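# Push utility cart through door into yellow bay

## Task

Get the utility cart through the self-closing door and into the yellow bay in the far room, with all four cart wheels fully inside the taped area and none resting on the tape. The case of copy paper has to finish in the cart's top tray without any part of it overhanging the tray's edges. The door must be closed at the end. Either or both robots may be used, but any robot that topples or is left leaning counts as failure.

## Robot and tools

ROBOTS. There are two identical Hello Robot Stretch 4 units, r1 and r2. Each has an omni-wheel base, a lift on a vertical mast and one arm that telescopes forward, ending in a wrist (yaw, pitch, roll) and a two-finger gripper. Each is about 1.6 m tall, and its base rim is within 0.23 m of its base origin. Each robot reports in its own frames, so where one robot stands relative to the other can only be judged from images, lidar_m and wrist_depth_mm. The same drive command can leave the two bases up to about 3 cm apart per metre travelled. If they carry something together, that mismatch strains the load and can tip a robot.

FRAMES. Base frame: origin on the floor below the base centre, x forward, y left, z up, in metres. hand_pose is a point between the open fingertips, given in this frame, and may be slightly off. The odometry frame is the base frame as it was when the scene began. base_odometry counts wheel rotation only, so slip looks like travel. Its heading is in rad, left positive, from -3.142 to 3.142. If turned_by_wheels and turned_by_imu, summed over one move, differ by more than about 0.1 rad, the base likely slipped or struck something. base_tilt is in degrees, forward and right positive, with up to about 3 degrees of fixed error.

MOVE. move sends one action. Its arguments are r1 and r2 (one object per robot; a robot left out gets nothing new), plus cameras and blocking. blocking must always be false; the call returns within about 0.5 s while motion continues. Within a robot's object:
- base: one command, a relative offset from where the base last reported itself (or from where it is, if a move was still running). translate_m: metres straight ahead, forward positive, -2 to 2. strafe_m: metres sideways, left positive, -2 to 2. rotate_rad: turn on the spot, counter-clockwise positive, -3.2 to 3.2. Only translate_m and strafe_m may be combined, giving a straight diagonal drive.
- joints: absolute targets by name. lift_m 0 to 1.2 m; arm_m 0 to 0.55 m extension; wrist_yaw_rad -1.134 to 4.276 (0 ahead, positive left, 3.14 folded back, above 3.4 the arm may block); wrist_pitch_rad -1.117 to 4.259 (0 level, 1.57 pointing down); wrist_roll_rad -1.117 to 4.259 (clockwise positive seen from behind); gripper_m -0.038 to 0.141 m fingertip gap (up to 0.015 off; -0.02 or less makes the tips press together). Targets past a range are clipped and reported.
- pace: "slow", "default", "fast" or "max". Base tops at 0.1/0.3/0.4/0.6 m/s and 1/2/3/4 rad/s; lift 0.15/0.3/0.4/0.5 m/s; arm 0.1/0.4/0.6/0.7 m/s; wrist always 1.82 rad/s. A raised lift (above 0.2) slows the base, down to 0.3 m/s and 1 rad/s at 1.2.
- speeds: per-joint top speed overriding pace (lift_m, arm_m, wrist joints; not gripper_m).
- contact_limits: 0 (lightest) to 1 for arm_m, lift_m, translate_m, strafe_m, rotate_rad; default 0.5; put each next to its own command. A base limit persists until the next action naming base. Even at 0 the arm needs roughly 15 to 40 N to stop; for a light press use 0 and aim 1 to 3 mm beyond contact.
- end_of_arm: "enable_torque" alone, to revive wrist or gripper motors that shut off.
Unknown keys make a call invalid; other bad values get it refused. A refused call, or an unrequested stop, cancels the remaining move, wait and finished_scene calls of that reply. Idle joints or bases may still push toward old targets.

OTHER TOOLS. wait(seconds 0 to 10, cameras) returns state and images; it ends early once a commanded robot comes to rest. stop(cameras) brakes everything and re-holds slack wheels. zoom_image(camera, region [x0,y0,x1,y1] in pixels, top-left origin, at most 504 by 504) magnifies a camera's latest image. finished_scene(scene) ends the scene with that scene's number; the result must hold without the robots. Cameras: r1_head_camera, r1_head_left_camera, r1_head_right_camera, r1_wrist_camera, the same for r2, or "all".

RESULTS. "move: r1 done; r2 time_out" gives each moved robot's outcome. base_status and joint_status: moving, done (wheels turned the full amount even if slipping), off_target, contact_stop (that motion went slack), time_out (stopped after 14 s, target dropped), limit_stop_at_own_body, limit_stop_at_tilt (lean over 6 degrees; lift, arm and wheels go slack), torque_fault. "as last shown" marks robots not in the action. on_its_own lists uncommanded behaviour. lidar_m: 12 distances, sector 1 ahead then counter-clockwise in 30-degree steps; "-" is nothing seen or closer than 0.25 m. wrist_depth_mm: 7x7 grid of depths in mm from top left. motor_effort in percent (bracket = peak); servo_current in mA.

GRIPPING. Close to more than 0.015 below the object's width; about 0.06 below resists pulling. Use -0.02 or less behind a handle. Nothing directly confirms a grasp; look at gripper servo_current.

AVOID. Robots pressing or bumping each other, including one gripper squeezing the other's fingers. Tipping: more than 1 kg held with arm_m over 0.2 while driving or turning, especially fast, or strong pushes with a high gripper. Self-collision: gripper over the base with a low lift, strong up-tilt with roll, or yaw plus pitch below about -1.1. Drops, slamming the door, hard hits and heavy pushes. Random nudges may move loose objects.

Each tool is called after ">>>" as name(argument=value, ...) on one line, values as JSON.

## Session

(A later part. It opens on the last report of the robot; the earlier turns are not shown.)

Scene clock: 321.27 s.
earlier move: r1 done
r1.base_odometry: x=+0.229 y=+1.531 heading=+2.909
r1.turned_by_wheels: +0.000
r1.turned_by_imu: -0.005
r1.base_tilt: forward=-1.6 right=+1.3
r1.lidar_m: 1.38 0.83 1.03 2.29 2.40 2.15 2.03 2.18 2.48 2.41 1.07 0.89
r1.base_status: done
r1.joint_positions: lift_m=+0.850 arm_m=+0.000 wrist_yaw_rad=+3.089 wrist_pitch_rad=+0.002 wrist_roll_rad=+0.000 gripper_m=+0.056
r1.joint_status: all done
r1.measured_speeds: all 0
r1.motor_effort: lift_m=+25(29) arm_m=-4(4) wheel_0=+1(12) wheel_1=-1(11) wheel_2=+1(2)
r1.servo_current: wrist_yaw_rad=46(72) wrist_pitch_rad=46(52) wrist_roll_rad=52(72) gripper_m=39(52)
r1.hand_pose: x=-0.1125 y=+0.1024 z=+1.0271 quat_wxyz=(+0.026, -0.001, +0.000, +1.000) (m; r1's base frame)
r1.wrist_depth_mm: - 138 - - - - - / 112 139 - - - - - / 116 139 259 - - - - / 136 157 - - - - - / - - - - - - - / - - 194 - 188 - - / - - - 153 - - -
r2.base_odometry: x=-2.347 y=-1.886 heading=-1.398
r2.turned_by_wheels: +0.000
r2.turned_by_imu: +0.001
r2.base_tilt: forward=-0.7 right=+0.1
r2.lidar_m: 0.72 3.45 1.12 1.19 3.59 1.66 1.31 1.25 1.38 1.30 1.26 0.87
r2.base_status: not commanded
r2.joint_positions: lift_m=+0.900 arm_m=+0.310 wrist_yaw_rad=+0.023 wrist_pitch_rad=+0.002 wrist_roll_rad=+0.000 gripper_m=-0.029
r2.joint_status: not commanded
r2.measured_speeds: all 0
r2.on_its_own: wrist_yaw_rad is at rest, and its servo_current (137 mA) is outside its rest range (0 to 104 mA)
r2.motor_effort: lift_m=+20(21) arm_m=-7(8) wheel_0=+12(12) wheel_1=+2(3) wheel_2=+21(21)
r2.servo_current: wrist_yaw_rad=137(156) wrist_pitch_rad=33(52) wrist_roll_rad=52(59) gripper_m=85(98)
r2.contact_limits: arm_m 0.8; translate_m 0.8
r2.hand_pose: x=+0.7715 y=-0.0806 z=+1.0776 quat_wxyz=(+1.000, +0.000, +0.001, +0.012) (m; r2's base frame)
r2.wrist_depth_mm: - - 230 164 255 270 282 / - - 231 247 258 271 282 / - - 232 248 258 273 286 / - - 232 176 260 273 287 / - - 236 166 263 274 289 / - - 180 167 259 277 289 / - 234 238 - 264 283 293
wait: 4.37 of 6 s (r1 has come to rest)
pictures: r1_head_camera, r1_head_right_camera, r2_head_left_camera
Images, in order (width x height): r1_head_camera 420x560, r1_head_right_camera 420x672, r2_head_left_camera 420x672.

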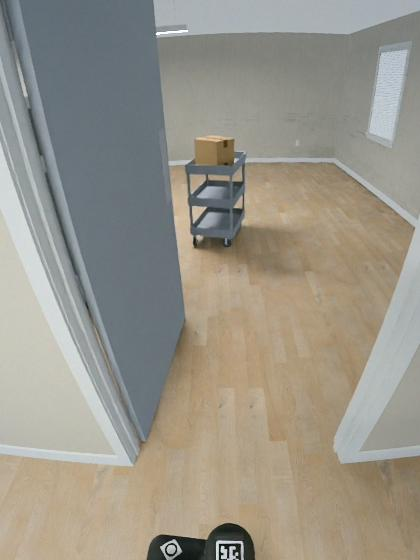

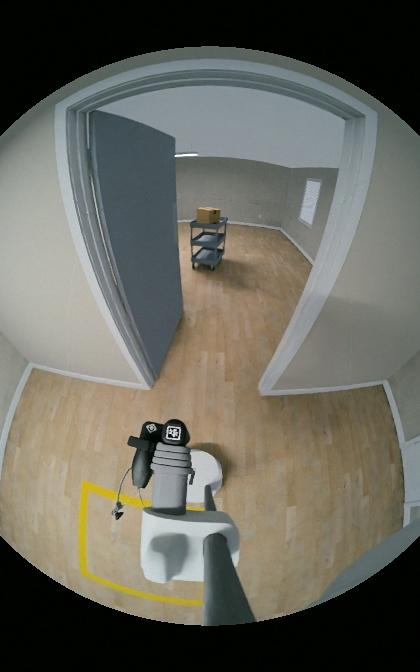

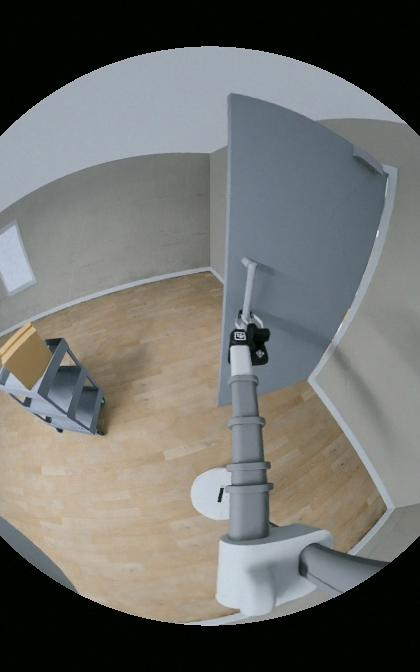

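>>> move(blocking=false, r2={"base":{"translate_m":-0.114,"strafe_m":-0.038},"pace":"slow","contact_limits":{"translate_m":0.8}}, r1={"base":{"strafe_m":-0.2}}, cameras=[])

>>> wait(seconds=2, cameras=[])

>>> wait(seconds=2, cameras=["r1_head_camera","r1_head_right_camera"])

Scene clock: 335.43 s.
move: r1 moving; r2 moving
r1.base_odometry: x=+0.237 y=+1.567 heading=+2.909
r1.turned_by_wheels: +0.000
r1.turned_by_imu: +0.000
r1.base_tilt: forward=-1.6 right=+1.2
r1.lidar_m: 1.53 0.86 1.05 2.33 2.43 2.15 2.05 2.16 2.48 2.37 1.03 0.90
r1.base_status: strafe_m moving
r1.joint_positions: lift_m=+0.850 arm_m=+0.000 wrist_yaw_rad=+3.089 wrist_pitch_rad=+0.002 wrist_roll_rad=+0.000 gripper_m=+0.056
r1.joint_status: not commanded
r1.measured_speeds: translate_m=+0.000 strafe_m=-0.140 rotate_rad=-0.001 lift_m=+0.000 arm_m=+0.000 wrist_yaw_rad=+0.000 wrist_pitch_rad=+0.000 wrist_roll_rad=+0.000
r1.motor_effort: lift_m=+25(25) arm_m=-4(4) wheel_0=+8(12) wheel_1=-9(10) wheel_2=+0(1)
r1.servo_current: wrist_yaw_rad=52(59) wrist_pitch_rad=46(46) wrist_roll_rad=52(59) gripper_m=46(46)
r1.hand_pose: x=-0.1125 y=+0.1024 z=+1.0271 quat_wxyz=(+0.026, -0.001, +0.000, +1.000) (m; r1's base frame)
r1.wrist_depth_mm: 137 138 - - - - - / 113 139 - - - - - / 118 140 273 - - - - / 137 162 - - - - - / - - - - - - - / - - 194 - 187 - - / - - - 153 - - -
r2.base_odometry: x=-2.353 y=-1.874 heading=-1.395
r2.turned_by_wheels: +0.002
r2.turned_by_imu: +0.003
r2.base_tilt: forward=-0.6 right=+0.1
r2.lidar_m: 0.70 3.48 1.12 1.21 3.54 1.62 1.30 1.25 1.35 1.31 1.27 0.88
r2.base_status: translate_m moving; strafe_m moving
r2.joint_positions: lift_m=+0.900 arm_m=+0.310 wrist_yaw_rad=+0.023 wrist_pitch_rad=+0.002 wrist_roll_rad=+0.000 gripper_m=-0.029
r2.joint_status: not commanded
r2.measured_speeds: translate_m=-0.048 strafe_m=-0.016 rotate_rad=+0.002 lift_m=+0.000 arm_m=+0.000 wrist_yaw_rad=+0.000 wrist_pitch_rad=+0.000 wrist_roll_rad=+0.000
r2.motor_effort: lift_m=+20(20) arm_m=-7(8) wheel_0=+7(14) wheel_1=-2(2) wheel_2=+23(25)
r2.servo_current: wrist_yaw_rad=137(156) wrist_pitch_rad=46(46) wrist_roll_rad=59(59) gripper_m=91(91)
r2.contact_limits: arm_m 0.8; translate_m 0.8
r2.hand_pose: x=+0.7715 y=-0.0806 z=+1.0776 quat_wxyz=(+1.000, +0.000, +0.001, +0.012) (m; r2's base frame)
r2.wrist_depth_mm: - - 229 163 257 273 283 / - - 231 247 258 274 287 / - - 232 165 259 274 287 / - - 233 172 262 276 290 / - - 235 166 264 279 290 / - - 181 166 259 279 294 / - 234 237 - 266 287 296
pictures: none
No camera images: "cameras" was empty.

Scene clock: 336.90 s.
earlier move: r1 done; r2 moving
r1.base_odometry: x=+0.275 y=+1.726 heading=+2.910
r1.turned_by_wheels: +0.000
r1.turned_by_imu: -0.001
r1.base_tilt: forward=-1.6 right=+1.2
r1.lidar_m: 2.88 0.96 1.01 2.47 2.61 2.16 2.03 2.18 2.30 2.21 1.03 0.80
r1.base_status: done
r1.joint_positions: lift_m=+0.850 arm_m=+0.000 wrist_yaw_rad=+3.089 wrist_pitch_rad=+0.002 wrist_roll_rad=+0.000 gripper_m=+0.056
r1.joint_status: not commanded
r1.measured_speeds: all 0
r1.motor_effort: lift_m=+25(25) arm_m=-4(4) wheel_0=+1(12) wheel_1=+1(10) wheel_2=+0(1)
r1.servo_current: wrist_yaw_rad=65(72) wrist_pitch_rad=39(46) wrist_roll_rad=65(65) gripper_m=46(46)
r1.hand_pose: x=-0.1125 y=+0.1024 z=+1.0271 quat_wxyz=(+0.026, -0.001, +0.000, +1.000) (m; r1's base frame)
r1.wrist_depth_mm: 136 138 - - - - - / 110 138 - - - - - / 117 139 257 - - - - / 136 145 - - - - - / - - - - - - - / - - 195 - 187 - - / - - - 153 - - -
r2.base_odometry: x=-2.403 y=-1.782 heading=-1.396
r2.turned_by_wheels: -0.001
r2.turned_by_imu: +0.001
r2.base_tilt: forward=-0.7 right=+0.1
r2.lidar_m: 0.71 3.58 1.18 1.48 3.25 1.54 1.19 1.15 1.27 1.31 1.27 0.91
r2.base_status: translate_m moving; strafe_m moving
r2.joint_positions: lift_m=+0.900 arm_m=+0.310 wrist_yaw_rad=+0.023 wrist_pitch_rad=+0.002 wrist_roll_rad=+0.000 gripper_m=-0.029
r2.joint_status: not commanded
r2.measured_speeds: translate_m=-0.020 strafe_m=-0.007 rotate_rad=+0.000 lift_m=+0.000 arm_m=+0.000 wrist_yaw_rad=+0.000 wrist_pitch_rad=+0.000 wrist_roll_rad=+0.000
r2.motor_effort: lift_m=+20(20) arm_m=-7(8) wheel_0=+1(14) wheel_1=-3(4) wheel_2=+13(25)
r2.servo_current: wrist_yaw_rad=137(163) wrist_pitch_rad=39(46) wrist_roll_rad=46(65) gripper_m=91(91)
r2.contact_limits: arm_m 0.8; translate_m 0.8
r2.hand_pose: x=+0.7715 y=-0.0806 z=+1.0776 quat_wxyz=(+1.000, +0.000, +0.001, +0.012) (m; r2's base frame)
r2.wrist_depth_mm: - - 225 164 271 298 329 / - - 227 163 272 298 329 / - - 229 163 273 300 325 / - - 229 166 276 303 325 / - - 231 166 276 304 334 / - - 186 167 179 309 334 / - - 230 - 282 312 342
wait: 1.47 of 2 s (r1 has come to rest)
pictures: none
No camera images: "cameras" was empty.

Scene clock: 337.37 s.
earlier move: r2 done
r1.base_odometry: x=+0.275 y=+1.726 heading=+2.910
r1.turned_by_wheels: +0.000
r1.turned_by_imu: +0.000
r1.base_tilt: forward=-1.6 right=+1.3
r1.lidar_m: 2.85 0.96 1.03 2.50 2.60 2.15 2.06 2.17 2.31 2.21 1.05 0.79
r1.base_status: done
r1.joint_positions: lift_m=+0.850 arm_m=+0.000 wrist_yaw_rad=+3.089 wrist_pitch_rad=+0.002 wrist_roll_rad=+0.000 gripper_m=+0.056
r1.joint_status: not commanded
r1.measured_speeds: all 0
r1.motor_effort: lift_m=+25(25) arm_m=-4(4) wheel_0=+0(12) wheel_1=+1(10) wheel_2=+0(1)
r1.servo_current: wrist_yaw_rad=39(72) wrist_pitch_rad=46(46) wrist_roll_rad=26(65) gripper_m=46(46)
r1.hand_pose: x=-0.1125 y=+0.1024 z=+1.0271 quat_wxyz=(+0.026, -0.001, +0.000, +1.000) (m; r1's base frame)
r1.wrist_depth_mm: 136 138 - - - - - / 110 138 - - - - - / 117 139 256 - - - - / 136 146 - - - - - / - - - - - - - / - - 193 - 187 - - / - - - 154 - - -
r2.base_odometry: x=-2.404 y=-1.781 heading=-1.396
r2.turned_by_wheels: +0.000
r2.turned_by_imu: +0.000
r2.base_tilt: forward=-0.6 right=+0.1
r2.lidar_m: 0.73 3.59 1.17 1.48 3.25 1.53 1.19 1.15 1.27 1.30 1.27 0.91
r2.base_status: done
r2.joint_positions: lift_m=+0.900 arm_m=+0.310 wrist_yaw_rad=+0.023 wrist_pitch_rad=+0.002 wrist_roll_rad=+0.000 gripper_m=-0.029
r2.joint_status: not commanded
r2.measured_speeds: all 0
r2.on_its_own: wrist_yaw_rad is at rest, and its servo_current (150 mA) is outside its rest range (0 to 104 mA)
r2.motor_effort: lift_m=+20(20) arm_m=-8(8) wheel_0=+3(14) wheel_1=-1(4) wheel_2=+14(25)
r2.servo_current: wrist_yaw_rad=150(163) wrist_pitch_rad=46(46) wrist_roll_rad=59(65) gripper_m=85(91)
r2.contact_limits: arm_m 0.8; translate_m 0.8
r2.hand_pose: x=+0.7715 y=-0.0806 z=+1.0776 quat_wxyz=(+1.000, +0.000, +0.001, +0.012) (m; r2's base frame)
r2.wrist_depth_mm: - - 227 163 271 297 329 / - - 227 162 272 300 330 / - - 229 163 273 300 332 / - - 229 165 274 303 332 / - - 230 166 274 306 334 / - - 187 167 179 307 340 / - - 230 - 283 314 338
wait: 0.47 of 2 s (r2 has come to rest)
pictures: r1_head_camera, r1_head_right_camera
Images, in order (width x height): r1_head_camera 420x560, r1_head_right_camera 420x672.

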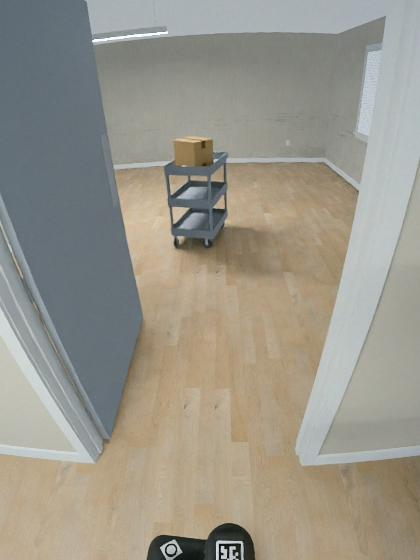

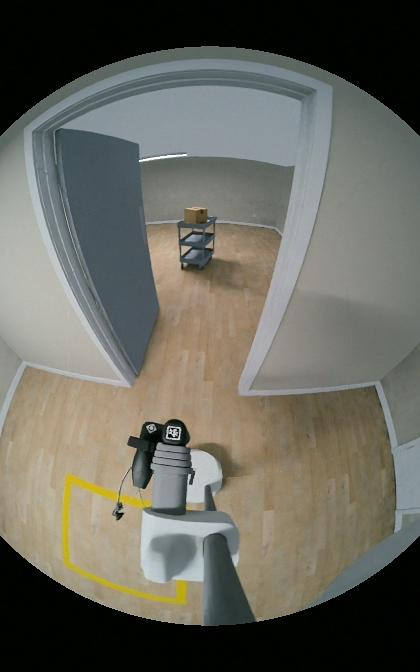

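>>> move(blocking=false, r1={"base":{"translate_m":1.95},"contact_limits":{"translate_m":0.2}}, cameras=[])

>>> wait(seconds=9, cameras=["r1_head_right_camera"])

>>> move(blocking=false, r1={"base":{"strafe_m":-0.8},"contact_limits":{"strafe_m":0.2}}, cameras=[])

>>> wait(seconds=6, cameras=["r1_head_camera","r1_head_left_camera"])

Scene clock: 347.77 s.
move: r1 moving
r1.base_odometry: x=+0.245 y=+1.733 heading=+2.910
r1.turned_by_wheels: +0.000
r1.turned_by_imu: +0.000
r1.base_tilt: forward=-1.6 right=+1.3
r1.lidar_m: 2.84 0.95 0.98 2.49 2.61 2.19 2.09 2.18 2.31 2.20 1.00 0.76
r1.base_status: translate_m moving
r1.joint_positions: lift_m=+0.850 arm_m=+0.000 wrist_yaw_rad=+3.089 wrist_pitch_rad=+0.002 wrist_roll_rad=+0.000 gripper_m=+0.056
r1.joint_status: not commanded
r1.measured_speeds: translate_m=+0.121 strafe_m=+0.000 rotate_rad=+0.003 lift_m=+0.000 arm_m=+0.000 wrist_yaw_rad=+0.000 wrist_pitch_rad=+0.000 wrist_roll_rad=+0.000
r1.motor_effort: lift_m=+25(25) arm_m=-4(4) wheel_0=+6(8) wheel_1=+6(7) wheel_2=-8(9)
r1.servo_current: wrist_yaw_rad=52(65) wrist_pitch_rad=46(46) wrist_roll_rad=52(65) gripper_m=33(46)
r1.contact_limits: translate_m 0.2
r1.hand_pose: x=-0.1125 y=+0.1024 z=+1.0271 quat_wxyz=(+0.026, -0.001, +0.000, +1.000) (m; r1's base frame)
r1.wrist_depth_mm: 136 138 - - - - - / 108 138 - - - - - / 115 138 283 - - - - / 136 152 - - - - - / - - - - - - - / - - 193 - 187 - - / - - - 153 - - -
r2.base_odometry: x=-2.404 y=-1.781 heading=-1.396
r2.turned_by_wheels: +0.000
r2.turned_by_imu: +0.000
r2.base_tilt: forward=-0.7 right=+0.0
r2.lidar_m: 0.71 3.58 1.18 1.47 3.26 1.54 1.19 1.16 1.23 1.31 1.29 0.91
r2.base_status: not commanded
r2.joint_positions: lift_m=+0.900 arm_m=+0.310 wrist_yaw_rad=+0.023 wrist_pitch_rad=+0.002 wrist_roll_rad=+0.000 gripper_m=-0.029
r2.joint_status: not commanded
r2.measured_speeds: all 0
r2.motor_effort: lift_m=+20(20) arm_m=-7(8) wheel_0=+3(3) wheel_1=-2(2) wheel_2=+14(14)
r2.servo_current: wrist_yaw_rad=150(150) wrist_pitch_rad=39(46) wrist_roll_rad=46(52) gripper_m=91(91)
r2.contact_limits: arm_m 0.8; translate_m 0.8
r2.hand_pose: x=+0.7715 y=-0.0806 z=+1.0776 quat_wxyz=(+1.000, +0.000, +0.001, +0.012) (m; r2's base frame)
r2.wrist_depth_mm: - - 226 163 271 297 329 / - - 227 163 272 300 330 / - - 229 164 273 300 330 / - - 229 165 274 303 334 / - - 230 166 276 306 334 / - - 187 167 179 307 336 / - - 229 - 283 314 342
pictures: none
No camera images: "cameras" was empty.

Scene clock: 355.27 s.
earlier move: r1 done
r1.base_odometry: x=-1.623 y=+2.174 heading=+2.910
r1.turned_by_wheels: +0.000
r1.turned_by_imu: +0.000
r1.base_tilt: forward=-1.6 right=+1.2
r1.lidar_m: 0.93 0.99 1.24 0.61 0.62 0.87 4.16 1.10 1.52 2.21 2.28 3.12
r1.base_status: done
r1.joint_positions: lift_m=+0.850 arm_m=+0.000 wrist_yaw_rad=+3.089 wrist_pitch_rad=+0.002 wrist_roll_rad=+0.000 gripper_m=+0.056
r1.joint_status: not commanded
r1.measured_speeds: all 0
r1.motor_effort: lift_m=+25(25) arm_m=-4(4) wheel_0=+3(9) wheel_1=+0(9) wheel_2=+1(11)
r1.servo_current: wrist_yaw_rad=39(72) wrist_pitch_rad=46(52) wrist_roll_rad=59(72) gripper_m=39(46)
r1.contact_limits: translate_m 0.2
r1.hand_pose: x=-0.1125 y=+0.1024 z=+1.0271 quat_wxyz=(+0.026, -0.001, +0.000, +1.000) (m; r1's base frame)
r1.wrist_depth_mm: 136 138 - - - - - / 111 139 - - - - - / 115 139 262 - - - - / 136 153 - - - - - / - - - - - - - / - - 193 - 187 - - / - 151 - 153 - - -
r2.base_odometry: x=-2.404 y=-1.781 heading=-1.396
r2.turned_by_wheels: +0.000
r2.turned_by_imu: +0.001
r2.base_tilt: forward=-0.6 right=+0.1
r2.lidar_m: 0.72 1.17 1.19 1.45 3.23 1.53 1.18 1.15 1.26 1.33 1.28 0.91
r2.base_status: not commanded
r2.joint_positions: lift_m=+0.900 arm_m=+0.310 wrist_yaw_rad=+0.023 wrist_pitch_rad=+0.002 wrist_roll_rad=+0.000 gripper_m=-0.029
r2.joint_status: not commanded
r2.measured_speeds: all 0
r2.on_its_own: wrist_yaw_rad is at rest, and its servo_current (150 mA) is outside its rest range (0 to 104 mA)
r2.motor_effort: lift_m=+20(21) arm_m=-7(8) wheel_0=+2(3) wheel_1=-2(2) wheel_2=+14(15)
r2.servo_current: wrist_yaw_rad=150(156) wrist_pitch_rad=33(46) wrist_roll_rad=46(65) gripper_m=85(98)
r2.contact_limits: arm_m 0.8; translate_m 0.8
r2.hand_pose: x=+0.7715 y=-0.0806 z=+1.0776 quat_wxyz=(+1.000, +0.000, +0.001, +0.012) (m; r2's base frame)
r2.wrist_depth_mm: - 220 227 163 272 300 327 / - - 228 163 272 301 330 / - - 229 163 273 300 330 / - 759 229 165 273 303 332 / - 699 231 166 274 306 334 / - - 187 167 179 307 338 / - - 230 - 285 312 343
wait: 7.50 of 9 s (r1 has come to rest)
pictures: r1_head_right_camera
Images, in order (width x height): r1_head_right_camera 420x672.

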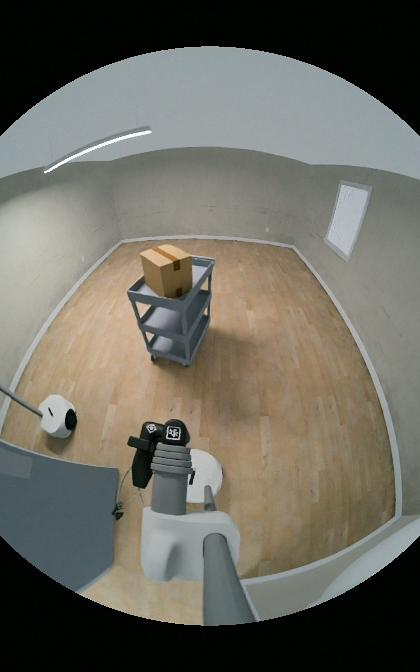

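Scene clock: 355.77 s.
move: r1 moving
r1.base_odometry: x=-1.614 y=+2.209 heading=+2.910
r1.turned_by_wheels: +0.000
r1.turned_by_imu: +0.000
r1.base_tilt: forward=-1.6 right=+1.3
r1.lidar_m: 0.94 1.00 1.29 0.65 0.68 0.93 1.17 1.08 1.51 2.16 2.27 3.07
r1.base_status: strafe_m moving
r1.joint_positions: lift_m=+0.850 arm_m=+0.000 wrist_yaw_rad=+3.089 wrist_pitch_rad=+0.002 wrist_roll_rad=+0.000 gripper_m=+0.056
r1.joint_status: not commanded
r1.measured_speeds: translate_m=+0.001 strafe_m=-0.141 rotate_rad=-0.004 lift_m=+0.000 arm_m=+0.000 wrist_yaw_rad=+0.000 wrist_pitch_rad=+0.000 wrist_roll_rad=+0.000
r1.motor_effort: lift_m=+25(25) arm_m=-4(4) wheel_0=+10(11) wheel_1=-8(10) wheel_2=+1(2)
r1.servo_current: wrist_yaw_rad=39(65) wrist_pitch_rad=46(52) wrist_roll_rad=39(59) gripper_m=52(52)
r1.contact_limits: strafe_m 0.2
r1.hand_pose: x=-0.1125 y=+0.1024 z=+1.0271 quat_wxyz=(+0.026, -0.001, +0.000, +1.000) (m; r1's base frame)
r1.wrist_depth_mm: 137 138 - - - - - / 113 139 - - - - - / 116 139 265 - - - - / 137 159 - - - - - / - - - - - - - / - 1182 193 - 187 - - / - 152 - 154 - - -
r2.base_odometry: x=-2.404 y=-1.781 heading=-1.396
r2.turned_by_wheels: +0.000
r2.turned_by_imu: +0.000
r2.base_tilt: forward=-0.6 right=+0.0
r2.lidar_m: 0.71 1.21 1.18 1.51 3.25 1.51 1.18 1.16 1.27 1.30 1.26 0.93
r2.base_status: not commanded
r2.joint_positions: lift_m=+0.900 arm_m=+0.310 wrist_yaw_rad=+0.023 wrist_pitch_rad=+0.002 wrist_roll_rad=+0.000 gripper_m=-0.029
r2.joint_status: not commanded
r2.measured_speeds: all 0
r2.motor_effort: lift_m=+20(20) arm_m=-8(8) wheel_0=+2(3) wheel_1=-2(2) wheel_2=+14(14)
r2.servo_current: wrist_yaw_rad=150(150) wrist_pitch_rad=39(39) wrist_roll_rad=39(59) gripper_m=91(91)
r2.contact_limits: arm_m 0.8; translate_m 0.8
r2.hand_pose: x=+0.7715 y=-0.0806 z=+1.0776 quat_wxyz=(+1.000, +0.000, +0.001, +0.012) (m; r2's base frame)
r2.wrist_depth_mm: - 220 227 163 271 297 327 / - - 228 162 272 300 330 / - - 229 163 273 300 330 / - 788 229 165 273 301 330 / - 723 230 166 277 304 336 / - - 186 167 179 306 338 / - - 229 - 283 312 342
pictures: none
No camera images: "cameras" was empty.

Scene clock: 359.27 s.
earlier move: r1 done
r1.base_odometry: x=-1.439 y=+2.952 heading=+2.910
r1.turned_by_wheels: +0.000
r1.turned_by_imu: -0.005
r1.base_tilt: forward=-1.6 right=+1.3
r1.lidar_m: 4.71 1.28 1.34 1.41 1.46 1.10 1.03 1.09 1.48 1.40 1.47 1.98
r1.base_status: done
r1.joint_positions: lift_m=+0.850 arm_m=+0.000 wrist_yaw_rad=+3.089 wrist_pitch_rad=+0.002 wrist_roll_rad=+0.000 gripper_m=+0.056
r1.joint_status: not commanded
r1.measured_speeds: all 0
r1.motor_effort: lift_m=+25(25) arm_m=-4(4) wheel_0=+1(12) wheel_1=-1(11) wheel_2=+0(2)
r1.servo_current: wrist_yaw_rad=59(72) wrist_pitch_rad=39(52) wrist_roll_rad=52(72) gripper_m=46(52)
r1.contact_limits: strafe_m 0.2
r1.hand_pose: x=-0.1125 y=+0.1024 z=+1.0271 quat_wxyz=(+0.026, -0.001, +0.000, +1.000) (m; r1's base frame)
r1.wrist_depth_mm: - 138 - - - - - / 112 138 - - - - - / 116 139 220 - - - - / 136 157 - - - - - / - - - - - - - / - - 190 - 187 - - / - 141 - 137 - - -
r2.base_odometry: x=-2.404 y=-1.781 heading=-1.396
r2.turned_by_wheels: +0.000
r2.turned_by_imu: +0.000
r2.base_tilt: forward=-0.6 right=+0.1
r2.lidar_m: 0.71 1.96 1.21 1.47 3.24 1.53 1.18 1.17 1.23 1.31 1.29 0.89
r2.base_status: not commanded
r2.joint_positions: lift_m=+0.900 arm_m=+0.310 wrist_yaw_rad=+0.023 wrist_pitch_rad=+0.002 wrist_roll_rad=+0.000 gripper_m=-0.029
r2.joint_status: not commanded
r2.measured_speeds: all 0
r2.on_its_own: wrist_yaw_rad is at rest, and its servo_current (130 mA) is outside its rest range (0 to 104 mA)
r2.motor_effort: lift_m=+20(21) arm_m=-7(8) wheel_0=+3(3) wheel_1=-2(2) wheel_2=+14(14)
r2.servo_current: wrist_yaw_rad=130(163) wrist_pitch_rad=39(46) wrist_roll_rad=46(59) gripper_m=91(98)
r2.contact_limits: arm_m 0.8; translate_m 0.8
r2.hand_pose: x=+0.7715 y=-0.0806 z=+1.0776 quat_wxyz=(+1.000, +0.000, +0.001, +0.012) (m; r2's base frame)
r2.wrist_depth_mm: - - 228 163 270 298 327 / - - 227 162 271 298 329 / - - 229 164 272 301 330 / - 1397 229 165 274 303 334 / - - 230 166 277 306 336 / - - 187 167 179 307 338 / - - 230 - 283 314 342
wait: 3.50 of 6 s (r1 has come to rest)
pictures: r1_head_camera, r1_head_left_camera
Images, in order (width x height): r1_head_camera 420x560, r1_head_left_camera 420x672.

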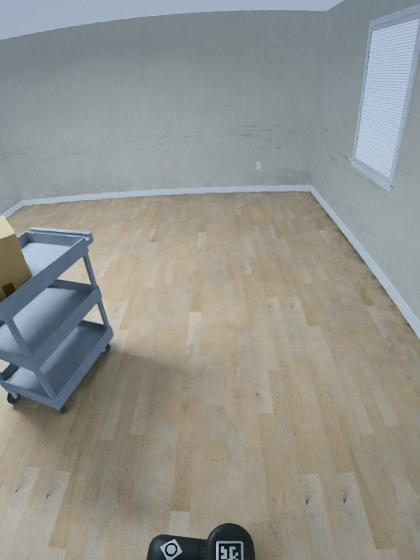

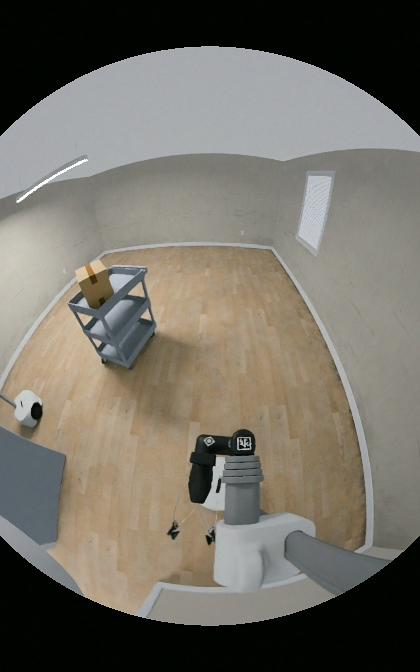

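>>> move(blocking=false, r1={"base":{"translate_m":2.0},"contact_limits":{"translate_m":0.2},"pace":"fast"}, cameras=[])

>>> wait(seconds=9, cameras=[])

>>> move(blocking=false, r1={"base":{"rotate_rad":2.84}}, cameras=[])

>>> wait(seconds=5, cameras=["r1_head_camera","r1_head_left_camera"])

>>> zoom_image(camera="r1_head_camera", region=[0, 100, 420, 500])

Scene clock: 372.33 s.
move: r1 moving
r1.base_odometry: x=-1.480 y=+2.962 heading=+2.910
r1.turned_by_wheels: +0.000
r1.turned_by_imu: +0.000
r1.base_tilt: forward=-1.6 right=+1.2
r1.lidar_m: 4.69 1.28 1.28 1.39 1.46 1.15 1.07 1.13 1.48 1.39 1.46 2.01
r1.base_status: translate_m moving
r1.joint_positions: lift_m=+0.850 arm_m=+0.000 wrist_yaw_rad=+3.089 wrist_pitch_rad=+0.002 wrist_roll_rad=+0.000 gripper_m=+0.056
r1.joint_status: not commanded
r1.measured_speeds: translate_m=+0.163 strafe_m=-0.001 rotate_rad=-0.004 lift_m=+0.000 arm_m=+0.000 wrist_yaw_rad=+0.000 wrist_pitch_rad=+0.000 wrist_roll_rad=+0.000
r1.motor_effort: lift_m=+25(25) arm_m=-4(4) wheel_0=+8(9) wheel_1=+7(8) wheel_2=-10(11)
r1.servo_current: wrist_yaw_rad=78(78) wrist_pitch_rad=46(46) wrist_roll_rad=46(52) gripper_m=46(46)
r1.contact_limits: translate_m 0.2
r1.hand_pose: x=-0.1125 y=+0.1024 z=+1.0271 quat_wxyz=(+0.026, -0.001, +0.000, +1.000) (m; r1's base frame)
r1.wrist_depth_mm: - 137 - - - - - / - 138 - - - - - / 112 138 216 - - - - / 127 144 243 - - - - / - - - - - - - / - - 190 - 187 - - / - 140 - 136 - - -
r2.base_odometry: x=-2.404 y=-1.781 heading=-1.396
r2.turned_by_wheels: +0.000
r2.turned_by_imu: +0.000
r2.base_tilt: forward=-0.6 right=+0.1
r2.lidar_m: 0.70 1.96 1.21 1.48 3.22 1.51 1.18 1.13 1.26 1.31 1.27 0.90
r2.base_status: not commanded
r2.joint_positions: lift_m=+0.900 arm_m=+0.310 wrist_yaw_rad=+0.023 wrist_pitch_rad=+0.002 wrist_roll_rad=+0.000 gripper_m=-0.029
r2.joint_status: not commanded
r2.measured_speeds: all 0
r2.motor_effort: lift_m=+20(20) arm_m=-7(8) wheel_0=+2(3) wheel_1=-2(2) wheel_2=+14(14)
r2.servo_current: wrist_yaw_rad=143(163) wrist_pitch_rad=39(39) wrist_roll_rad=39(52) gripper_m=91(98)
r2.contact_limits: arm_m 0.8; translate_m 0.8
r2.hand_pose: x=+0.7715 y=-0.0806 z=+1.0776 quat_wxyz=(+1.000, +0.000, +0.001, +0.012) (m; r2's base frame)
r2.wrist_depth_mm: - - 227 163 271 298 329 / - - 228 163 272 298 330 / - - 229 163 272 301 329 / - 1397 229 165 273 304 330 / - - 231 166 276 304 334 / - - 187 167 179 307 338 / - - 230 - 283 312 340
pictures: none
No camera images: "cameras" was empty.

Scene clock: 378.30 s.
earlier move: r1 done
r1.base_odometry: x=-3.386 y=+3.410 heading=+2.910
r1.turned_by_wheels: +0.000
r1.turned_by_imu: +0.000
r1.base_tilt: forward=-1.6 right=+1.3
r1.lidar_m: 2.74 2.81 3.47 1.14 0.82 1.21 3.04 2.01 1.46 1.38 1.44 1.97
r1.base_status: done
r1.joint_positions: lift_m=+0.850 arm_m=+0.000 wrist_yaw_rad=+3.089 wrist_pitch_rad=+0.002 wrist_roll_rad=+0.000 gripper_m=+0.056
r1.joint_status: not commanded
r1.measured_speeds: all 0
r1.motor_effort: lift_m=+25(25) arm_m=-4(4) wheel_0=+1(10) wheel_1=+2(9) wheel_2=+0(12)
r1.servo_current: wrist_yaw_rad=46(78) wrist_pitch_rad=39(52) wrist_roll_rad=59(78) gripper_m=39(52)
r1.contact_limits: translate_m 0.2
r1.hand_pose: x=-0.1125 y=+0.1024 z=+1.0271 quat_wxyz=(+0.026, -0.001, +0.000, +1.000) (m; r1's base frame)
r1.wrist_depth_mm: 136 139 - - - - - / 113 139 - - - - - / 118 140 273 - - - - / 137 162 - - - - - / - - - - - - - / - - 194 - 188 - - / - - - 153 - - -
r2.base_odometry: x=-2.404 y=-1.781 heading=-1.396
r2.turned_by_wheels: +0.000
r2.turned_by_imu: +0.001
r2.base_tilt: forward=-0.7 right=+0.1
r2.lidar_m: 0.72 3.58 1.18 1.51 3.24 1.52 1.17 1.15 1.25 1.31 1.29 0.92
r2.base_status: not commanded
r2.joint_positions: lift_m=+0.900 arm_m=+0.310 wrist_yaw_rad=+0.023 wrist_pitch_rad=+0.002 wrist_roll_rad=+0.000 gripper_m=-0.029
r2.joint_status: not commanded
r2.measured_speeds: all 0
r2.on_its_own: wrist_yaw_rad is at rest, and its servo_current (143 mA) is outside its rest range (0 to 104 mA)
r2.motor_effort: lift_m=+20(21) arm_m=-8(8) wheel_0=+2(3) wheel_1=-2(2) wheel_2=+14(15)
r2.servo_current: wrist_yaw_rad=143(163) wrist_pitch_rad=39(52) wrist_roll_rad=46(65) gripper_m=91(98)
r2.contact_limits: arm_m 0.8; translate_m 0.8
r2.hand_pose: x=+0.7715 y=-0.0806 z=+1.0776 quat_wxyz=(+1.000, +0.000, +0.001, +0.012) (m; r2's base frame)
r2.wrist_depth_mm: - - 227 163 271 297 330 / - - 227 162 272 300 329 / - - 229 164 273 301 330 / - - 229 166 274 303 330 / - - 230 166 276 304 336 / - - 187 167 179 309 338 / - - 230 - 283 314 342
wait: 5.97 of 9 s (r1 has come to rest)
pictures: none
No camera images: "cameras" was empty.

Scene clock: 378.80 s.
move: r1 moving
r1.base_odometry: x=-3.386 y=+3.410 heading=-3.121
r1.turned_by_wheels: +0.252
r1.turned_by_imu: +0.252
r1.base_tilt: forward=-1.6 right=+1.3
r1.lidar_m: 2.73 3.13 3.32 0.80 0.82 2.80 3.00 1.67 1.37 1.38 1.59 2.70
r1.base_status: rotate_rad moving
r1.joint_positions: lift_m=+0.850 arm_m=+0.000 wrist_yaw_rad=+3.089 wrist_pitch_rad=+0.002 wrist_roll_rad=+0.000 gripper_m=+0.056
r1.joint_status: not commanded
r1.measured_speeds: translate_m=+0.000 strafe_m=+0.000 rotate_rad=+0.972 lift_m=+0.000 arm_m=+0.000 wrist_yaw_rad=+0.000 wrist_pitch_rad=+0.000 wrist_roll_rad=+0.000
r1.motor_effort: lift_m=+25(25) arm_m=-4(4) wheel_0=-10(11) wheel_1=-7(7) wheel_2=-6(7)
r1.servo_current: wrist_yaw_rad=39(52) wrist_pitch_rad=46(46) wrist_roll_rad=52(59) gripper_m=39(39)
r1.hand_pose: x=-0.1125 y=+0.1024 z=+1.0271 quat_wxyz=(+0.026, -0.001, +0.000, +1.000) (m; r1's base frame)
r1.wrist_depth_mm: 136 139 - - - - - / 113 139 - - - - - / 118 140 274 - - - - / 137 162 - - - - - / - - - - - - - / - - 192 - 187 - - / - - - 153 - - -
r2.base_odometry: x=-2.404 y=-1.781 heading=-1.396
r2.turned_by_wheels: +0.000
r2.turned_by_imu: +0.000
r2.base_tilt: forward=-0.7 right=+0.1
r2.lidar_m: 0.70 3.60 1.19 1.46 3.26 1.53 1.19 1.14 1.26 1.31 1.29 0.92
r2.base_status: not commanded
r2.joint_positions: lift_m=+0.900 arm_m=+0.310 wrist_yaw_rad=+0.023 wrist_pitch_rad=+0.002 wrist_roll_rad=+0.000 gripper_m=-0.029
r2.joint_status: not commanded
r2.measured_speeds: all 0
r2.motor_effort: lift_m=+20(20) arm_m=-8(8) wheel_0=+2(3) wheel_1=-2(2) wheel_2=+14(14)
r2.servo_current: wrist_yaw_rad=137(150) wrist_pitch_rad=39(39) wrist_roll_rad=46(59) gripper_m=85(91)
r2.contact_limits: arm_m 0.8; translate_m 0.8
r2.hand_pose: x=+0.7715 y=-0.0806 z=+1.0776 quat_wxyz=(+1.000, +0.000, +0.001, +0.012) (m; r2's base frame)
r2.wrist_depth_mm: - - 226 163 270 298 329 / - - 228 163 272 300 329 / - - 229 163 274 303 332 / - - 229 165 273 303 332 / - - 231 166 276 306 334 / - - 187 167 179 306 338 / - - 230 - 283 314 342
pictures: none
No camera images: "cameras" was empty.

Scene clock: 381.03 s.
earlier move: r1 done
r1.base_odometry: x=-3.386 y=+3.410 heading=-0.533
r1.turned_by_wheels: +2.588
r1.turned_by_imu: +2.602
r1.base_tilt: forward=-1.5 right=+1.3
r1.lidar_m: 2.59 3.04 1.69 1.39 1.35 1.54 2.54 2.75 3.06 3.38 0.84 0.81
r1.base_status: done
r1.joint_positions: lift_m=+0.850 arm_m=+0.000 wrist_yaw_rad=+3.089 wrist_pitch_rad=+0.002 wrist_roll_rad=+0.000 gripper_m=+0.056
r1.joint_status: not commanded
r1.measured_speeds: all 0
r1.motor_effort: lift_m=+24(25) arm_m=-4(4) wheel_0=-3(11) wheel_1=-2(9) wheel_2=-1(9)
r1.servo_current: wrist_yaw_rad=46(65) wrist_pitch_rad=39(52) wrist_roll_rad=46(72) gripper_m=46(46)
r1.hand_pose: x=-0.1124 y=+0.1024 z=+1.0271 quat_wxyz=(+0.026, -0.001, +0.000, +1.000) (m; r1's base frame)
r1.wrist_depth_mm: 137 138 - - - 1618 1308 / 113 139 - - - 1618 1281 / 117 140 268 - - 1618 1366 / 137 163 - - - 1618 1308 / - - - - - 1661 1308 / - - 194 - 187 - - / - - - 153 - - -
r2.base_odometry: x=-2.404 y=-1.781 heading=-1.396
r2.turned_by_wheels: +0.000
r2.turned_by_imu: +0.000
r2.base_tilt: forward=-0.7 right=+0.1
r2.lidar_m: 0.71 3.59 1.17 1.49 3.25 1.54 1.17 1.15 1.26 1.31 1.27 0.92
r2.base_status: not commanded
r2.joint_positions: lift_m=+0.900 arm_m=+0.310 wrist_yaw_rad=+0.023 wrist_pitch_rad=+0.002 wrist_roll_rad=+0.000 gripper_m=-0.029
r2.joint_status: not commanded
r2.measured_speeds: all 0
r2.on_its_own: wrist_yaw_rad is at rest, and its servo_current (143 mA) is outside its rest range (0 to 104 mA)
r2.motor_effort: lift_m=+20(21) arm_m=-7(8) wheel_0=+3(3) wheel_1=-2(2) wheel_2=+14(14)
r2.servo_current: wrist_yaw_rad=143(156) wrist_pitch_rad=39(46) wrist_roll_rad=52(59) gripper_m=85(98)
r2.contact_limits: arm_m 0.8; translate_m 0.8
r2.hand_pose: x=+0.7715 y=-0.0806 z=+1.0776 quat_wxyz=(+1.000, +0.000, +0.001, +0.012) (m; r2's base frame)
r2.wrist_depth_mm: - - 227 163 271 298 329 / - - 228 163 272 300 329 / - - 229 164 273 300 332 / - - 230 165 273 303 334 / - - 230 165 276 303 336 / - - 187 166 179 307 338 / - - 230 - 282 314 342
wait: 2.23 of 5 s (r1 has come to rest)
pictures: r1_head_camera, r1_head_left_camera
Images, in order (width x height): r1_head_camera 420x560, r1_head_left_camera 420x672.

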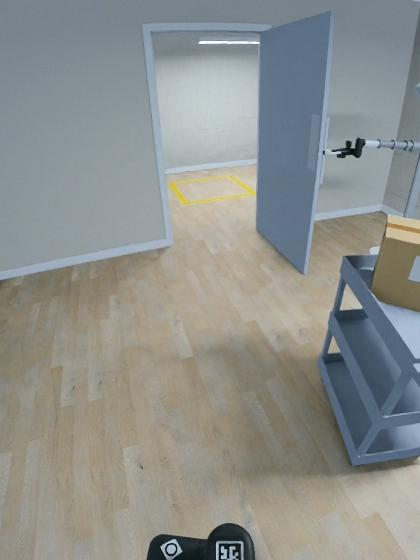

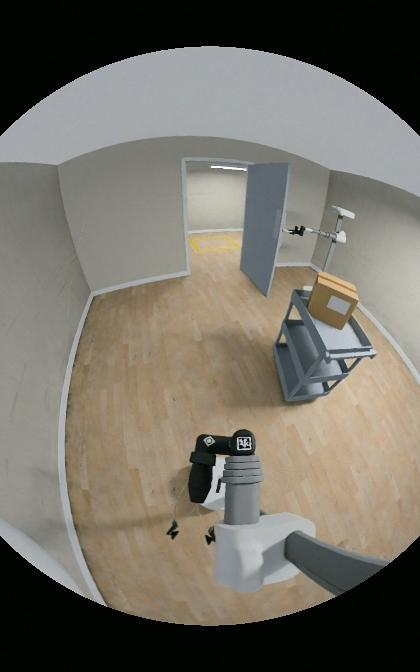

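Scaled by 1.200 from the camera's 420x560 image, which has a finer 600x800 frame.

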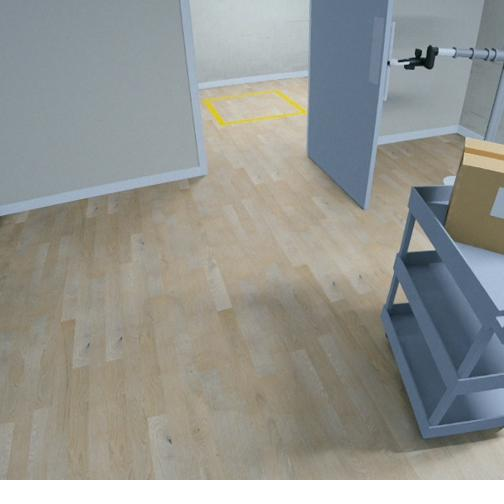

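>>> move(blocking=false, r1={"base":{"translate_m":-0.55},"joints":{"wrist_yaw_rad":0,"gripper_m":0.12},"contact_limits":{"translate_m":0.2}}, cameras=[])

>>> wait(seconds=4, cameras=[])

>>> move(blocking=false, r1={"base":{"strafe_m":-0.8},"contact_limits":{"strafe_m":0.2}}, cameras=[])

>>> wait(seconds=5, cameras=["r1_head_camera","r1_head_left_camera","r1_wrist_camera"])

>>> zoom_image(camera="r1_head_camera", region=[0, 60, 420, 460])

Scene clock: 389.47 s.
move: r1 moving
r1.base_odometry: x=-3.413 y=+3.426 heading=-0.534
r1.turned_by_wheels: +0.000
r1.turned_by_imu: -0.001
r1.base_tilt: forward=-1.6 right=+1.2
r1.lidar_m: 2.59 3.05 1.69 1.37 1.37 1.50 2.52 2.71 3.08 3.37 0.91 0.82
r1.base_status: translate_m moving
r1.joint_positions: lift_m=+0.850 arm_m=+0.000 wrist_yaw_rad=+2.503 wrist_pitch_rad=+0.002 wrist_roll_rad=+0.000 gripper_m=+0.075
r1.joint_status: wrist_yaw_rad moving; gripper_m moving
r1.measured_speeds: translate_m=-0.122 strafe_m=-0.001 rotate_rad=+0.003 lift_m=+0.000 arm_m=+0.000 wrist_yaw_rad=-1.820 wrist_pitch_rad=+0.000 wrist_roll_rad=+0.000
r1.motor_effort: lift_m=+24(25) arm_m=-4(4) wheel_0=-7(9) wheel_1=-7(8) wheel_2=+9(9)
r1.servo_current: wrist_yaw_rad=78(117) wrist_pitch_rad=39(52) wrist_roll_rad=39(65) gripper_m=85(85)
r1.contact_limits: translate_m 0.2
r1.hand_pose: x=-0.0084 y=+0.2422 z=+1.0271 quat_wxyz=(+0.314, -0.001, +0.000, +0.949) (m; r1's base frame)
r1.wrist_depth_mm: - - - 1708 1499 - - / - - - 1708 1537 - - / - - - 1708 1537 - - / - - - 1708 1537 - - / - - - 1708 1464 - - / - - 193 - 187 - - / - - - 137 - - -
r2.base_odometry: x=-2.404 y=-1.781 heading=-1.396
r2.turned_by_wheels: +0.000
r2.turned_by_imu: +0.000
r2.base_tilt: forward=-0.6 right=+0.1
r2.lidar_m: 0.74 3.59 1.21 1.49 3.23 1.54 1.18 1.15 1.23 1.31 1.27 0.91
r2.base_status: not commanded
r2.joint_positions: lift_m=+0.900 arm_m=+0.310 wrist_yaw_rad=+0.023 wrist_pitch_rad=+0.002 wrist_roll_rad=+0.000 gripper_m=-0.029
r2.joint_status: not commanded
r2.measured_speeds: all 0
r2.motor_effort: lift_m=+20(20) arm_m=-7(8) wheel_0=+3(3) wheel_1=-1(2) wheel_2=+14(14)
r2.servo_current: wrist_yaw_rad=124(143) wrist_pitch_rad=39(46) wrist_roll_rad=39(59) gripper_m=85(98)
r2.contact_limits: arm_m 0.8; translate_m 0.8
r2.hand_pose: x=+0.7715 y=-0.0806 z=+1.0776 quat_wxyz=(+1.000, +0.000, +0.001, +0.012) (m; r2's base frame)
r2.wrist_depth_mm: - - 226 163 270 298 329 / - - 228 163 272 300 329 / - - 229 164 273 301 329 / - - 229 165 273 304 332 / - - 230 166 276 304 336 / - - 187 167 180 307 338 / - - 231 - 283 314 342
pictures: none
No camera images: "cameras" was empty.

Scene clock: 392.30 s.
earlier move: r1 done
r1.base_odometry: x=-3.859 y=+3.690 heading=-0.534
r1.turned_by_wheels: +0.000
r1.turned_by_imu: +0.000
r1.base_tilt: forward=-1.6 right=+1.3
r1.lidar_m: 3.03 2.82 1.47 1.22 1.16 1.36 2.24 2.24 2.51 3.52 3.52 1.26
r1.base_status: done
r1.joint_positions: lift_m=+0.850 arm_m=+0.000 wrist_yaw_rad=+0.003 wrist_pitch_rad=+0.002 wrist_roll_rad=+0.000 gripper_m=+0.120
r1.joint_status: all done
r1.measured_speeds: all 0
r1.motor_effort: lift_m=+24(25) arm_m=-4(4) wheel_0=-2(9) wheel_1=-3(8) wheel_2=-1(10)
r1.servo_current: wrist_yaw_rad=46(124) wrist_pitch_rad=39(52) wrist_roll_rad=46(65) gripper_m=39(104)
r1.contact_limits: translate_m 0.2
r1.hand_pose: x=+0.4596 y=-0.0866 z=+1.0272 quat_wxyz=(+1.000, +0.000, +0.001, +0.001) (m; r1's base frame)
r1.wrist_depth_mm: - - - - - - - / - - - - - - - / - - - - - - - / - - - - - 1336 - / - - - - - 1255 - / - - - - 211 198 - / - - - 144 - - -
r2.base_odometry: x=-2.404 y=-1.781 heading=-1.396
r2.turned_by_wheels: +0.000
r2.turned_by_imu: +0.000
r2.base_tilt: forward=-0.6 right=+0.0
r2.lidar_m: 0.71 3.57 1.20 1.44 3.21 1.50 1.17 1.15 1.27 1.29 1.28 0.91
r2.base_status: not commanded
r2.joint_positions: lift_m=+0.900 arm_m=+0.310 wrist_yaw_rad=+0.023 wrist_pitch_rad=+0.002 wrist_roll_rad=+0.000 gripper_m=-0.029
r2.joint_status: not commanded
r2.measured_speeds: all 0
r2.on_its_own: wrist_yaw_rad is at rest, and its servo_current (143 mA) is outside its rest range (0 to 104 mA)
r2.motor_effort: lift_m=+20(21) arm_m=-7(8) wheel_0=+3(3) wheel_1=-1(2) wheel_2=+14(14)
r2.servo_current: wrist_yaw_rad=143(156) wrist_pitch_rad=39(46) wrist_roll_rad=39(65) gripper_m=91(98)
r2.contact_limits: arm_m 0.8; translate_m 0.8
r2.hand_pose: x=+0.7715 y=-0.0806 z=+1.0776 quat_wxyz=(+1.000, +0.000, +0.001, +0.012) (m; r2's base frame)
r2.wrist_depth_mm: - - 226 163 270 298 329 / - - 227 163 270 300 330 / - - 229 163 273 301 330 / - - 230 165 274 303 332 / - - 230 166 276 304 334 / - - 186 167 179 306 336 / - - 230 - 282 312 340
wait: 2.83 of 4 s (r1 has come to rest)
pictures: none
No camera images: "cameras" was empty.

Scene clock: 392.80 s.
move: r1 moving
r1.base_odometry: x=-3.878 y=+3.659 heading=-0.534
r1.turned_by_wheels: +0.000
r1.turned_by_imu: +0.000
r1.base_tilt: forward=-1.6 right=+1.3
r1.lidar_m: 3.02 2.87 1.49 1.22 1.18 1.39 2.25 2.23 2.51 3.51 3.47 1.24
r1.base_status: strafe_m moving
r1.joint_positions: lift_m=+0.850 arm_m=+0.000 wrist_yaw_rad=+0.003 wrist_pitch_rad=+0.002 wrist_roll_rad=+0.000 gripper_m=+0.120
r1.joint_status: not commanded
r1.measured_speeds: translate_m=+0.000 strafe_m=-0.140 rotate_rad=+0.000 lift_m=+0.000 arm_m=+0.000 wrist_yaw_rad=+0.000 wrist_pitch_rad=+0.000 wrist_roll_rad=+0.000
r1.motor_effort: lift_m=+24(24) arm_m=-4(4) wheel_0=+8(11) wheel_1=-8(10) wheel_2=+0(1)
r1.servo_current: wrist_yaw_rad=52(59) wrist_pitch_rad=39(52) wrist_roll_rad=39(72) gripper_m=39(46)
r1.contact_limits: strafe_m 0.2
r1.hand_pose: x=+0.4596 y=-0.0866 z=+1.0272 quat_wxyz=(+1.000, +0.000, +0.001, +0.001) (m; r1's base frame)
r1.wrist_depth_mm: - - - - - - - / - - - - - - - / - - - - - - - / - - - - - 1308 - / - - - - - 1281 - / - - - - 210 199 - / - - - 144 - - -
r2.base_odometry: x=-2.404 y=-1.781 heading=-1.396
r2.turned_by_wheels: +0.000
r2.turned_by_imu: +0.000
r2.base_tilt: forward=-0.7 right=+0.1
r2.lidar_m: 0.71 3.60 1.19 1.47 3.26 1.53 1.18 1.13 1.27 1.33 1.28 0.91
r2.base_status: not commanded
r2.joint_positions: lift_m=+0.900 arm_m=+0.310 wrist_yaw_rad=+0.023 wrist_pitch_rad=+0.002 wrist_roll_rad=+0.000 gripper_m=-0.029
r2.joint_status: not commanded
r2.measured_speeds: all 0
r2.motor_effort: lift_m=+20(20) arm_m=-7(8) wheel_0=+3(3) wheel_1=-2(2) wheel_2=+14(14)
r2.servo_current: wrist_yaw_rad=143(156) wrist_pitch_rad=33(46) wrist_roll_rad=33(59) gripper_m=85(91)
r2.contact_limits: arm_m 0.8; translate_m 0.8
r2.hand_pose: x=+0.7715 y=-0.0806 z=+1.0776 quat_wxyz=(+1.000, +0.000, +0.001, +0.012) (m; r2's base frame)
r2.wrist_depth_mm: - - 227 163 271 297 329 / - - 228 163 272 300 329 / - - 229 163 273 300 330 / - - 229 165 274 301 330 / - - 230 166 274 303 336 / - - 187 167 179 307 338 / - - 230 - 282 314 338
pictures: none
No camera images: "cameras" was empty.

Scene clock: 396.30 s.
earlier move: r1 done
r1.base_odometry: x=-4.266 y=+3.001 heading=-0.534
r1.turned_by_wheels: +0.000
r1.turned_by_imu: -0.003
r1.base_tilt: forward=-1.6 right=+1.3
r1.lidar_m: 1.13 3.81 2.39 1.94 1.91 2.18 1.98 1.99 2.20 2.76 2.77 2.82
r1.base_status: done
r1.joint_positions: lift_m=+0.850 arm_m=+0.000 wrist_yaw_rad=+0.003 wrist_pitch_rad=+0.002 wrist_roll_rad=+0.000 gripper_m=+0.120
r1.joint_status: not commanded
r1.measured_speeds: all 0
r1.motor_effort: lift_m=+24(24) arm_m=-4(4) wheel_0=+2(12) wheel_1=+0(10) wheel_2=+0(2)
r1.servo_current: wrist_yaw_rad=59(65) wrist_pitch_rad=46(52) wrist_roll_rad=39(72) gripper_m=39(52)
r1.contact_limits: strafe_m 0.2
r1.hand_pose: x=+0.4596 y=-0.0866 z=+1.0272 quat_wxyz=(+1.000, +0.000, +0.001, +0.001) (m; r1's base frame)
r1.wrist_depth_mm: - - - - - - - / - - - - - - - / - - - - - - - / - - - - - - - / - - 1308 1255 - - - / - - - - 211 - - / - - - 139 - - -
r2.base_odometry: x=-2.404 y=-1.781 heading=-1.396
r2.turned_by_wheels: +0.000
r2.turned_by_imu: +0.000
r2.base_tilt: forward=-0.6 right=+0.1
r2.lidar_m: 0.73 3.58 1.19 1.51 3.26 1.52 1.17 1.16 1.27 1.29 1.29 0.89
r2.base_status: not commanded
r2.joint_positions: lift_m=+0.900 arm_m=+0.310 wrist_yaw_rad=+0.023 wrist_pitch_rad=+0.002 wrist_roll_rad=+0.000 gripper_m=-0.029
r2.joint_status: not commanded
r2.measured_speeds: all 0
r2.on_its_own: wrist_yaw_rad is at rest, and its servo_current (143 mA) is outside its rest range (0 to 104 mA)
r2.motor_effort: lift_m=+20(21) arm_m=-8(8) wheel_0=+3(3) wheel_1=-1(2) wheel_2=+14(14)
r2.servo_current: wrist_yaw_rad=143(163) wrist_pitch_rad=46(52) wrist_roll_rad=39(65) gripper_m=85(98)
r2.contact_limits: arm_m 0.8; translate_m 0.8
r2.hand_pose: x=+0.7715 y=-0.0806 z=+1.0776 quat_wxyz=(+1.000, +0.000, +0.001, +0.012) (m; r2's base frame)
r2.wrist_depth_mm: - - 227 163 271 298 330 / - - 227 163 272 300 330 / - - 228 164 273 300 330 / - - 230 165 274 303 334 / - - 230 166 276 304 332 / - - 187 167 179 309 338 / - - 229 - 283 312 340
wait: 3.50 of 5 s (r1 has come to rest)
pictures: r1_head_camera, r1_head_left_camera, r1_wrist_camera
Images, in order (width x height): r1_head_camera 420x560, r1_head_left_camera 420x672, r1_wrist_camera 616x392.

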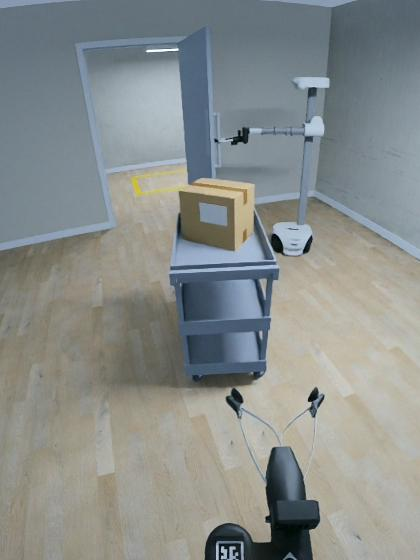

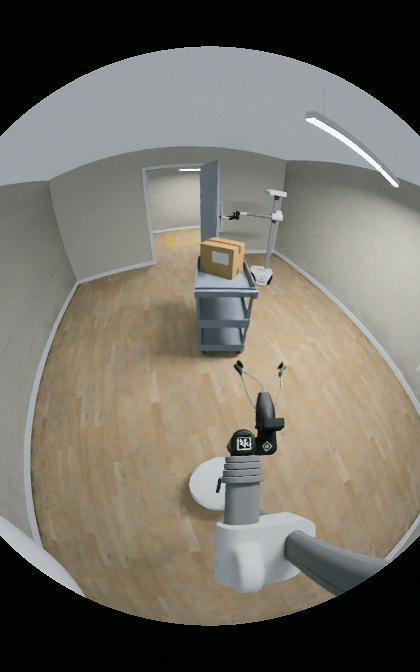

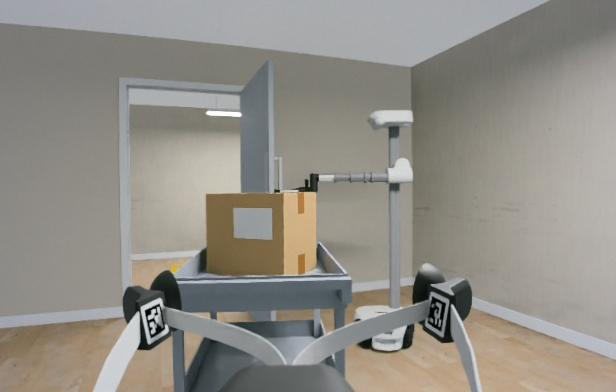

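Scaled by 1.200 from the camera's 420x560 image, which has a finer 600x800 frame.

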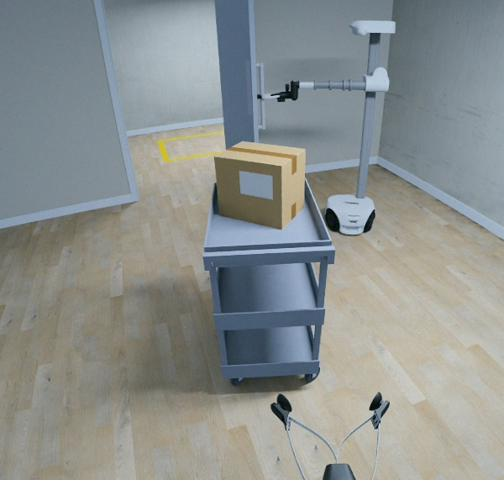

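>>> move(blocking=false, cameras=["r1_head_camera","r1_wrist_camera","r1_head_left_camera"])

Scene clock: 414.83 s.
r1.base_odometry: x=-4.266 y=+3.001 heading=-0.534
r1.turned_by_wheels: +0.000
r1.turned_by_imu: +0.000
r1.base_tilt: forward=-1.6 right=+1.2
r1.lidar_m: 1.13 3.81 2.37 1.95 1.92 2.21 2.00 1.98 2.20 2.78 2.76 2.81
r1.base_status: done
r1.joint_positions: lift_m=+0.850 arm_m=+0.000 wrist_yaw_rad=+0.003 wrist_pitch_rad=+0.002 wrist_roll_rad=+0.000 gripper_m=+0.120
r1.joint_status: not commanded
r1.measured_speeds: all 0
r1.motor_effort: lift_m=+24(24) arm_m=-4(4) wheel_0=+2(12) wheel_1=+0(10) wheel_2=+0(2)
r1.servo_current: wrist_yaw_rad=52(65) wrist_pitch_rad=46(52) wrist_roll_rad=46(72) gripper_m=39(52)
r1.contact_limits: strafe_m 0.2
r1.hand_pose: x=+0.4596 y=-0.0866 z=+1.0272 quat_wxyz=(+1.000, +0.000, +0.001, +0.001) (m; r1's base frame)
r1.wrist_depth_mm: - - - - - - - / - - - - - - - / - - - - - - - / - - - - - - - / - - 1281 1255 - - - / - - - - 211 - - / - - - 139 - - -
r2.base_odometry: x=-2.404 y=-1.781 heading=-1.396
r2.turned_by_wheels: +0.000
r2.turned_by_imu: +0.000
r2.base_tilt: forward=-0.7 right=+0.1
r2.lidar_m: 0.72 3.57 1.22 1.49 3.20 1.53 1.16 1.14 1.25 1.30 1.29 0.89
r2.base_status: not commanded
r2.joint_positions: lift_m=+0.900 arm_m=+0.310 wrist_yaw_rad=+0.023 wrist_pitch_rad=+0.002 wrist_roll_rad=+0.000 gripper_m=-0.029
r2.joint_status: not commanded
r2.measured_speeds: all 0
r2.on_its_own: wrist_yaw_rad is at rest, and its servo_current (143 mA) is outside its rest range (0 to 104 mA)
r2.motor_effort: lift_m=+20(21) arm_m=-7(8) wheel_0=+2(3) wheel_1=-2(2) wheel_2=+14(14)
r2.servo_current: wrist_yaw_rad=143(163) wrist_pitch_rad=39(52) wrist_roll_rad=46(65) gripper_m=91(98)
r2.contact_limits: arm_m 0.8; translate_m 0.8
r2.hand_pose: x=+0.7715 y=-0.0806 z=+1.0776 quat_wxyz=(+1.000, +0.000, +0.001, +0.012) (m; r2's base frame)
r2.wrist_depth_mm: - - 227 163 270 298 329 / - - 226 163 272 301 327 / - - 229 163 274 301 330 / - - 229 165 274 301 332 / - - 230 166 276 304 338 / - - 187 167 179 307 336 / - - 230 - 282 312 342
pictures: r1_head_camera, r1_head_left_camera, r1_wrist_camera
Images, in order (width x height): r1_head_camera 420x560, r1_head_left_camera 420x672, r1_wrist_camera 616x392.

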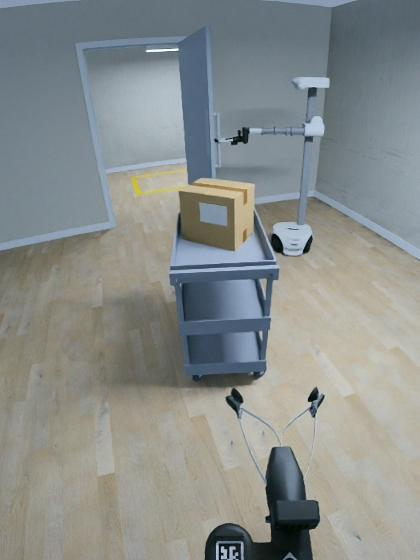

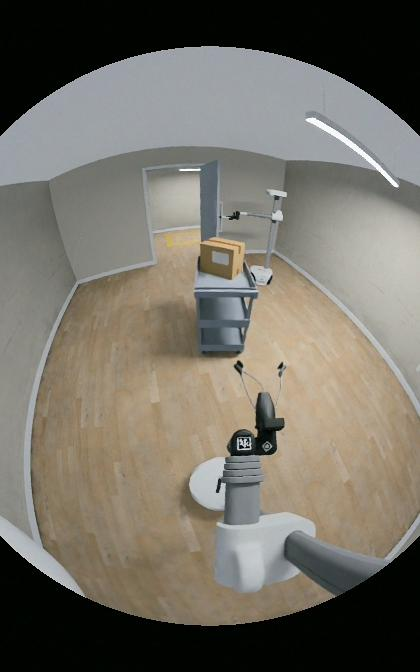

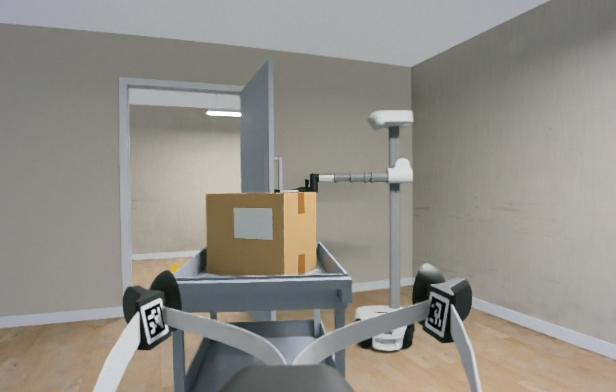

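>>> zoom_image(camera="r1_head_camera", region=[150, 160, 300, 390])

>>> zoom_image(camera="r1_wrist_camera", region=[160, 180, 370, 392])

Scaled by 2.191 from the camera's 420x560 image, which has a finer 600x800 frame.

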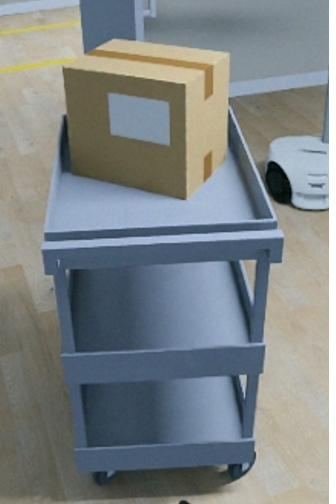

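Scaled by 2.377.

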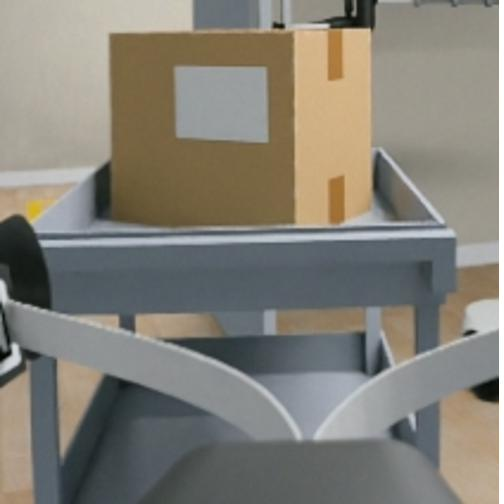

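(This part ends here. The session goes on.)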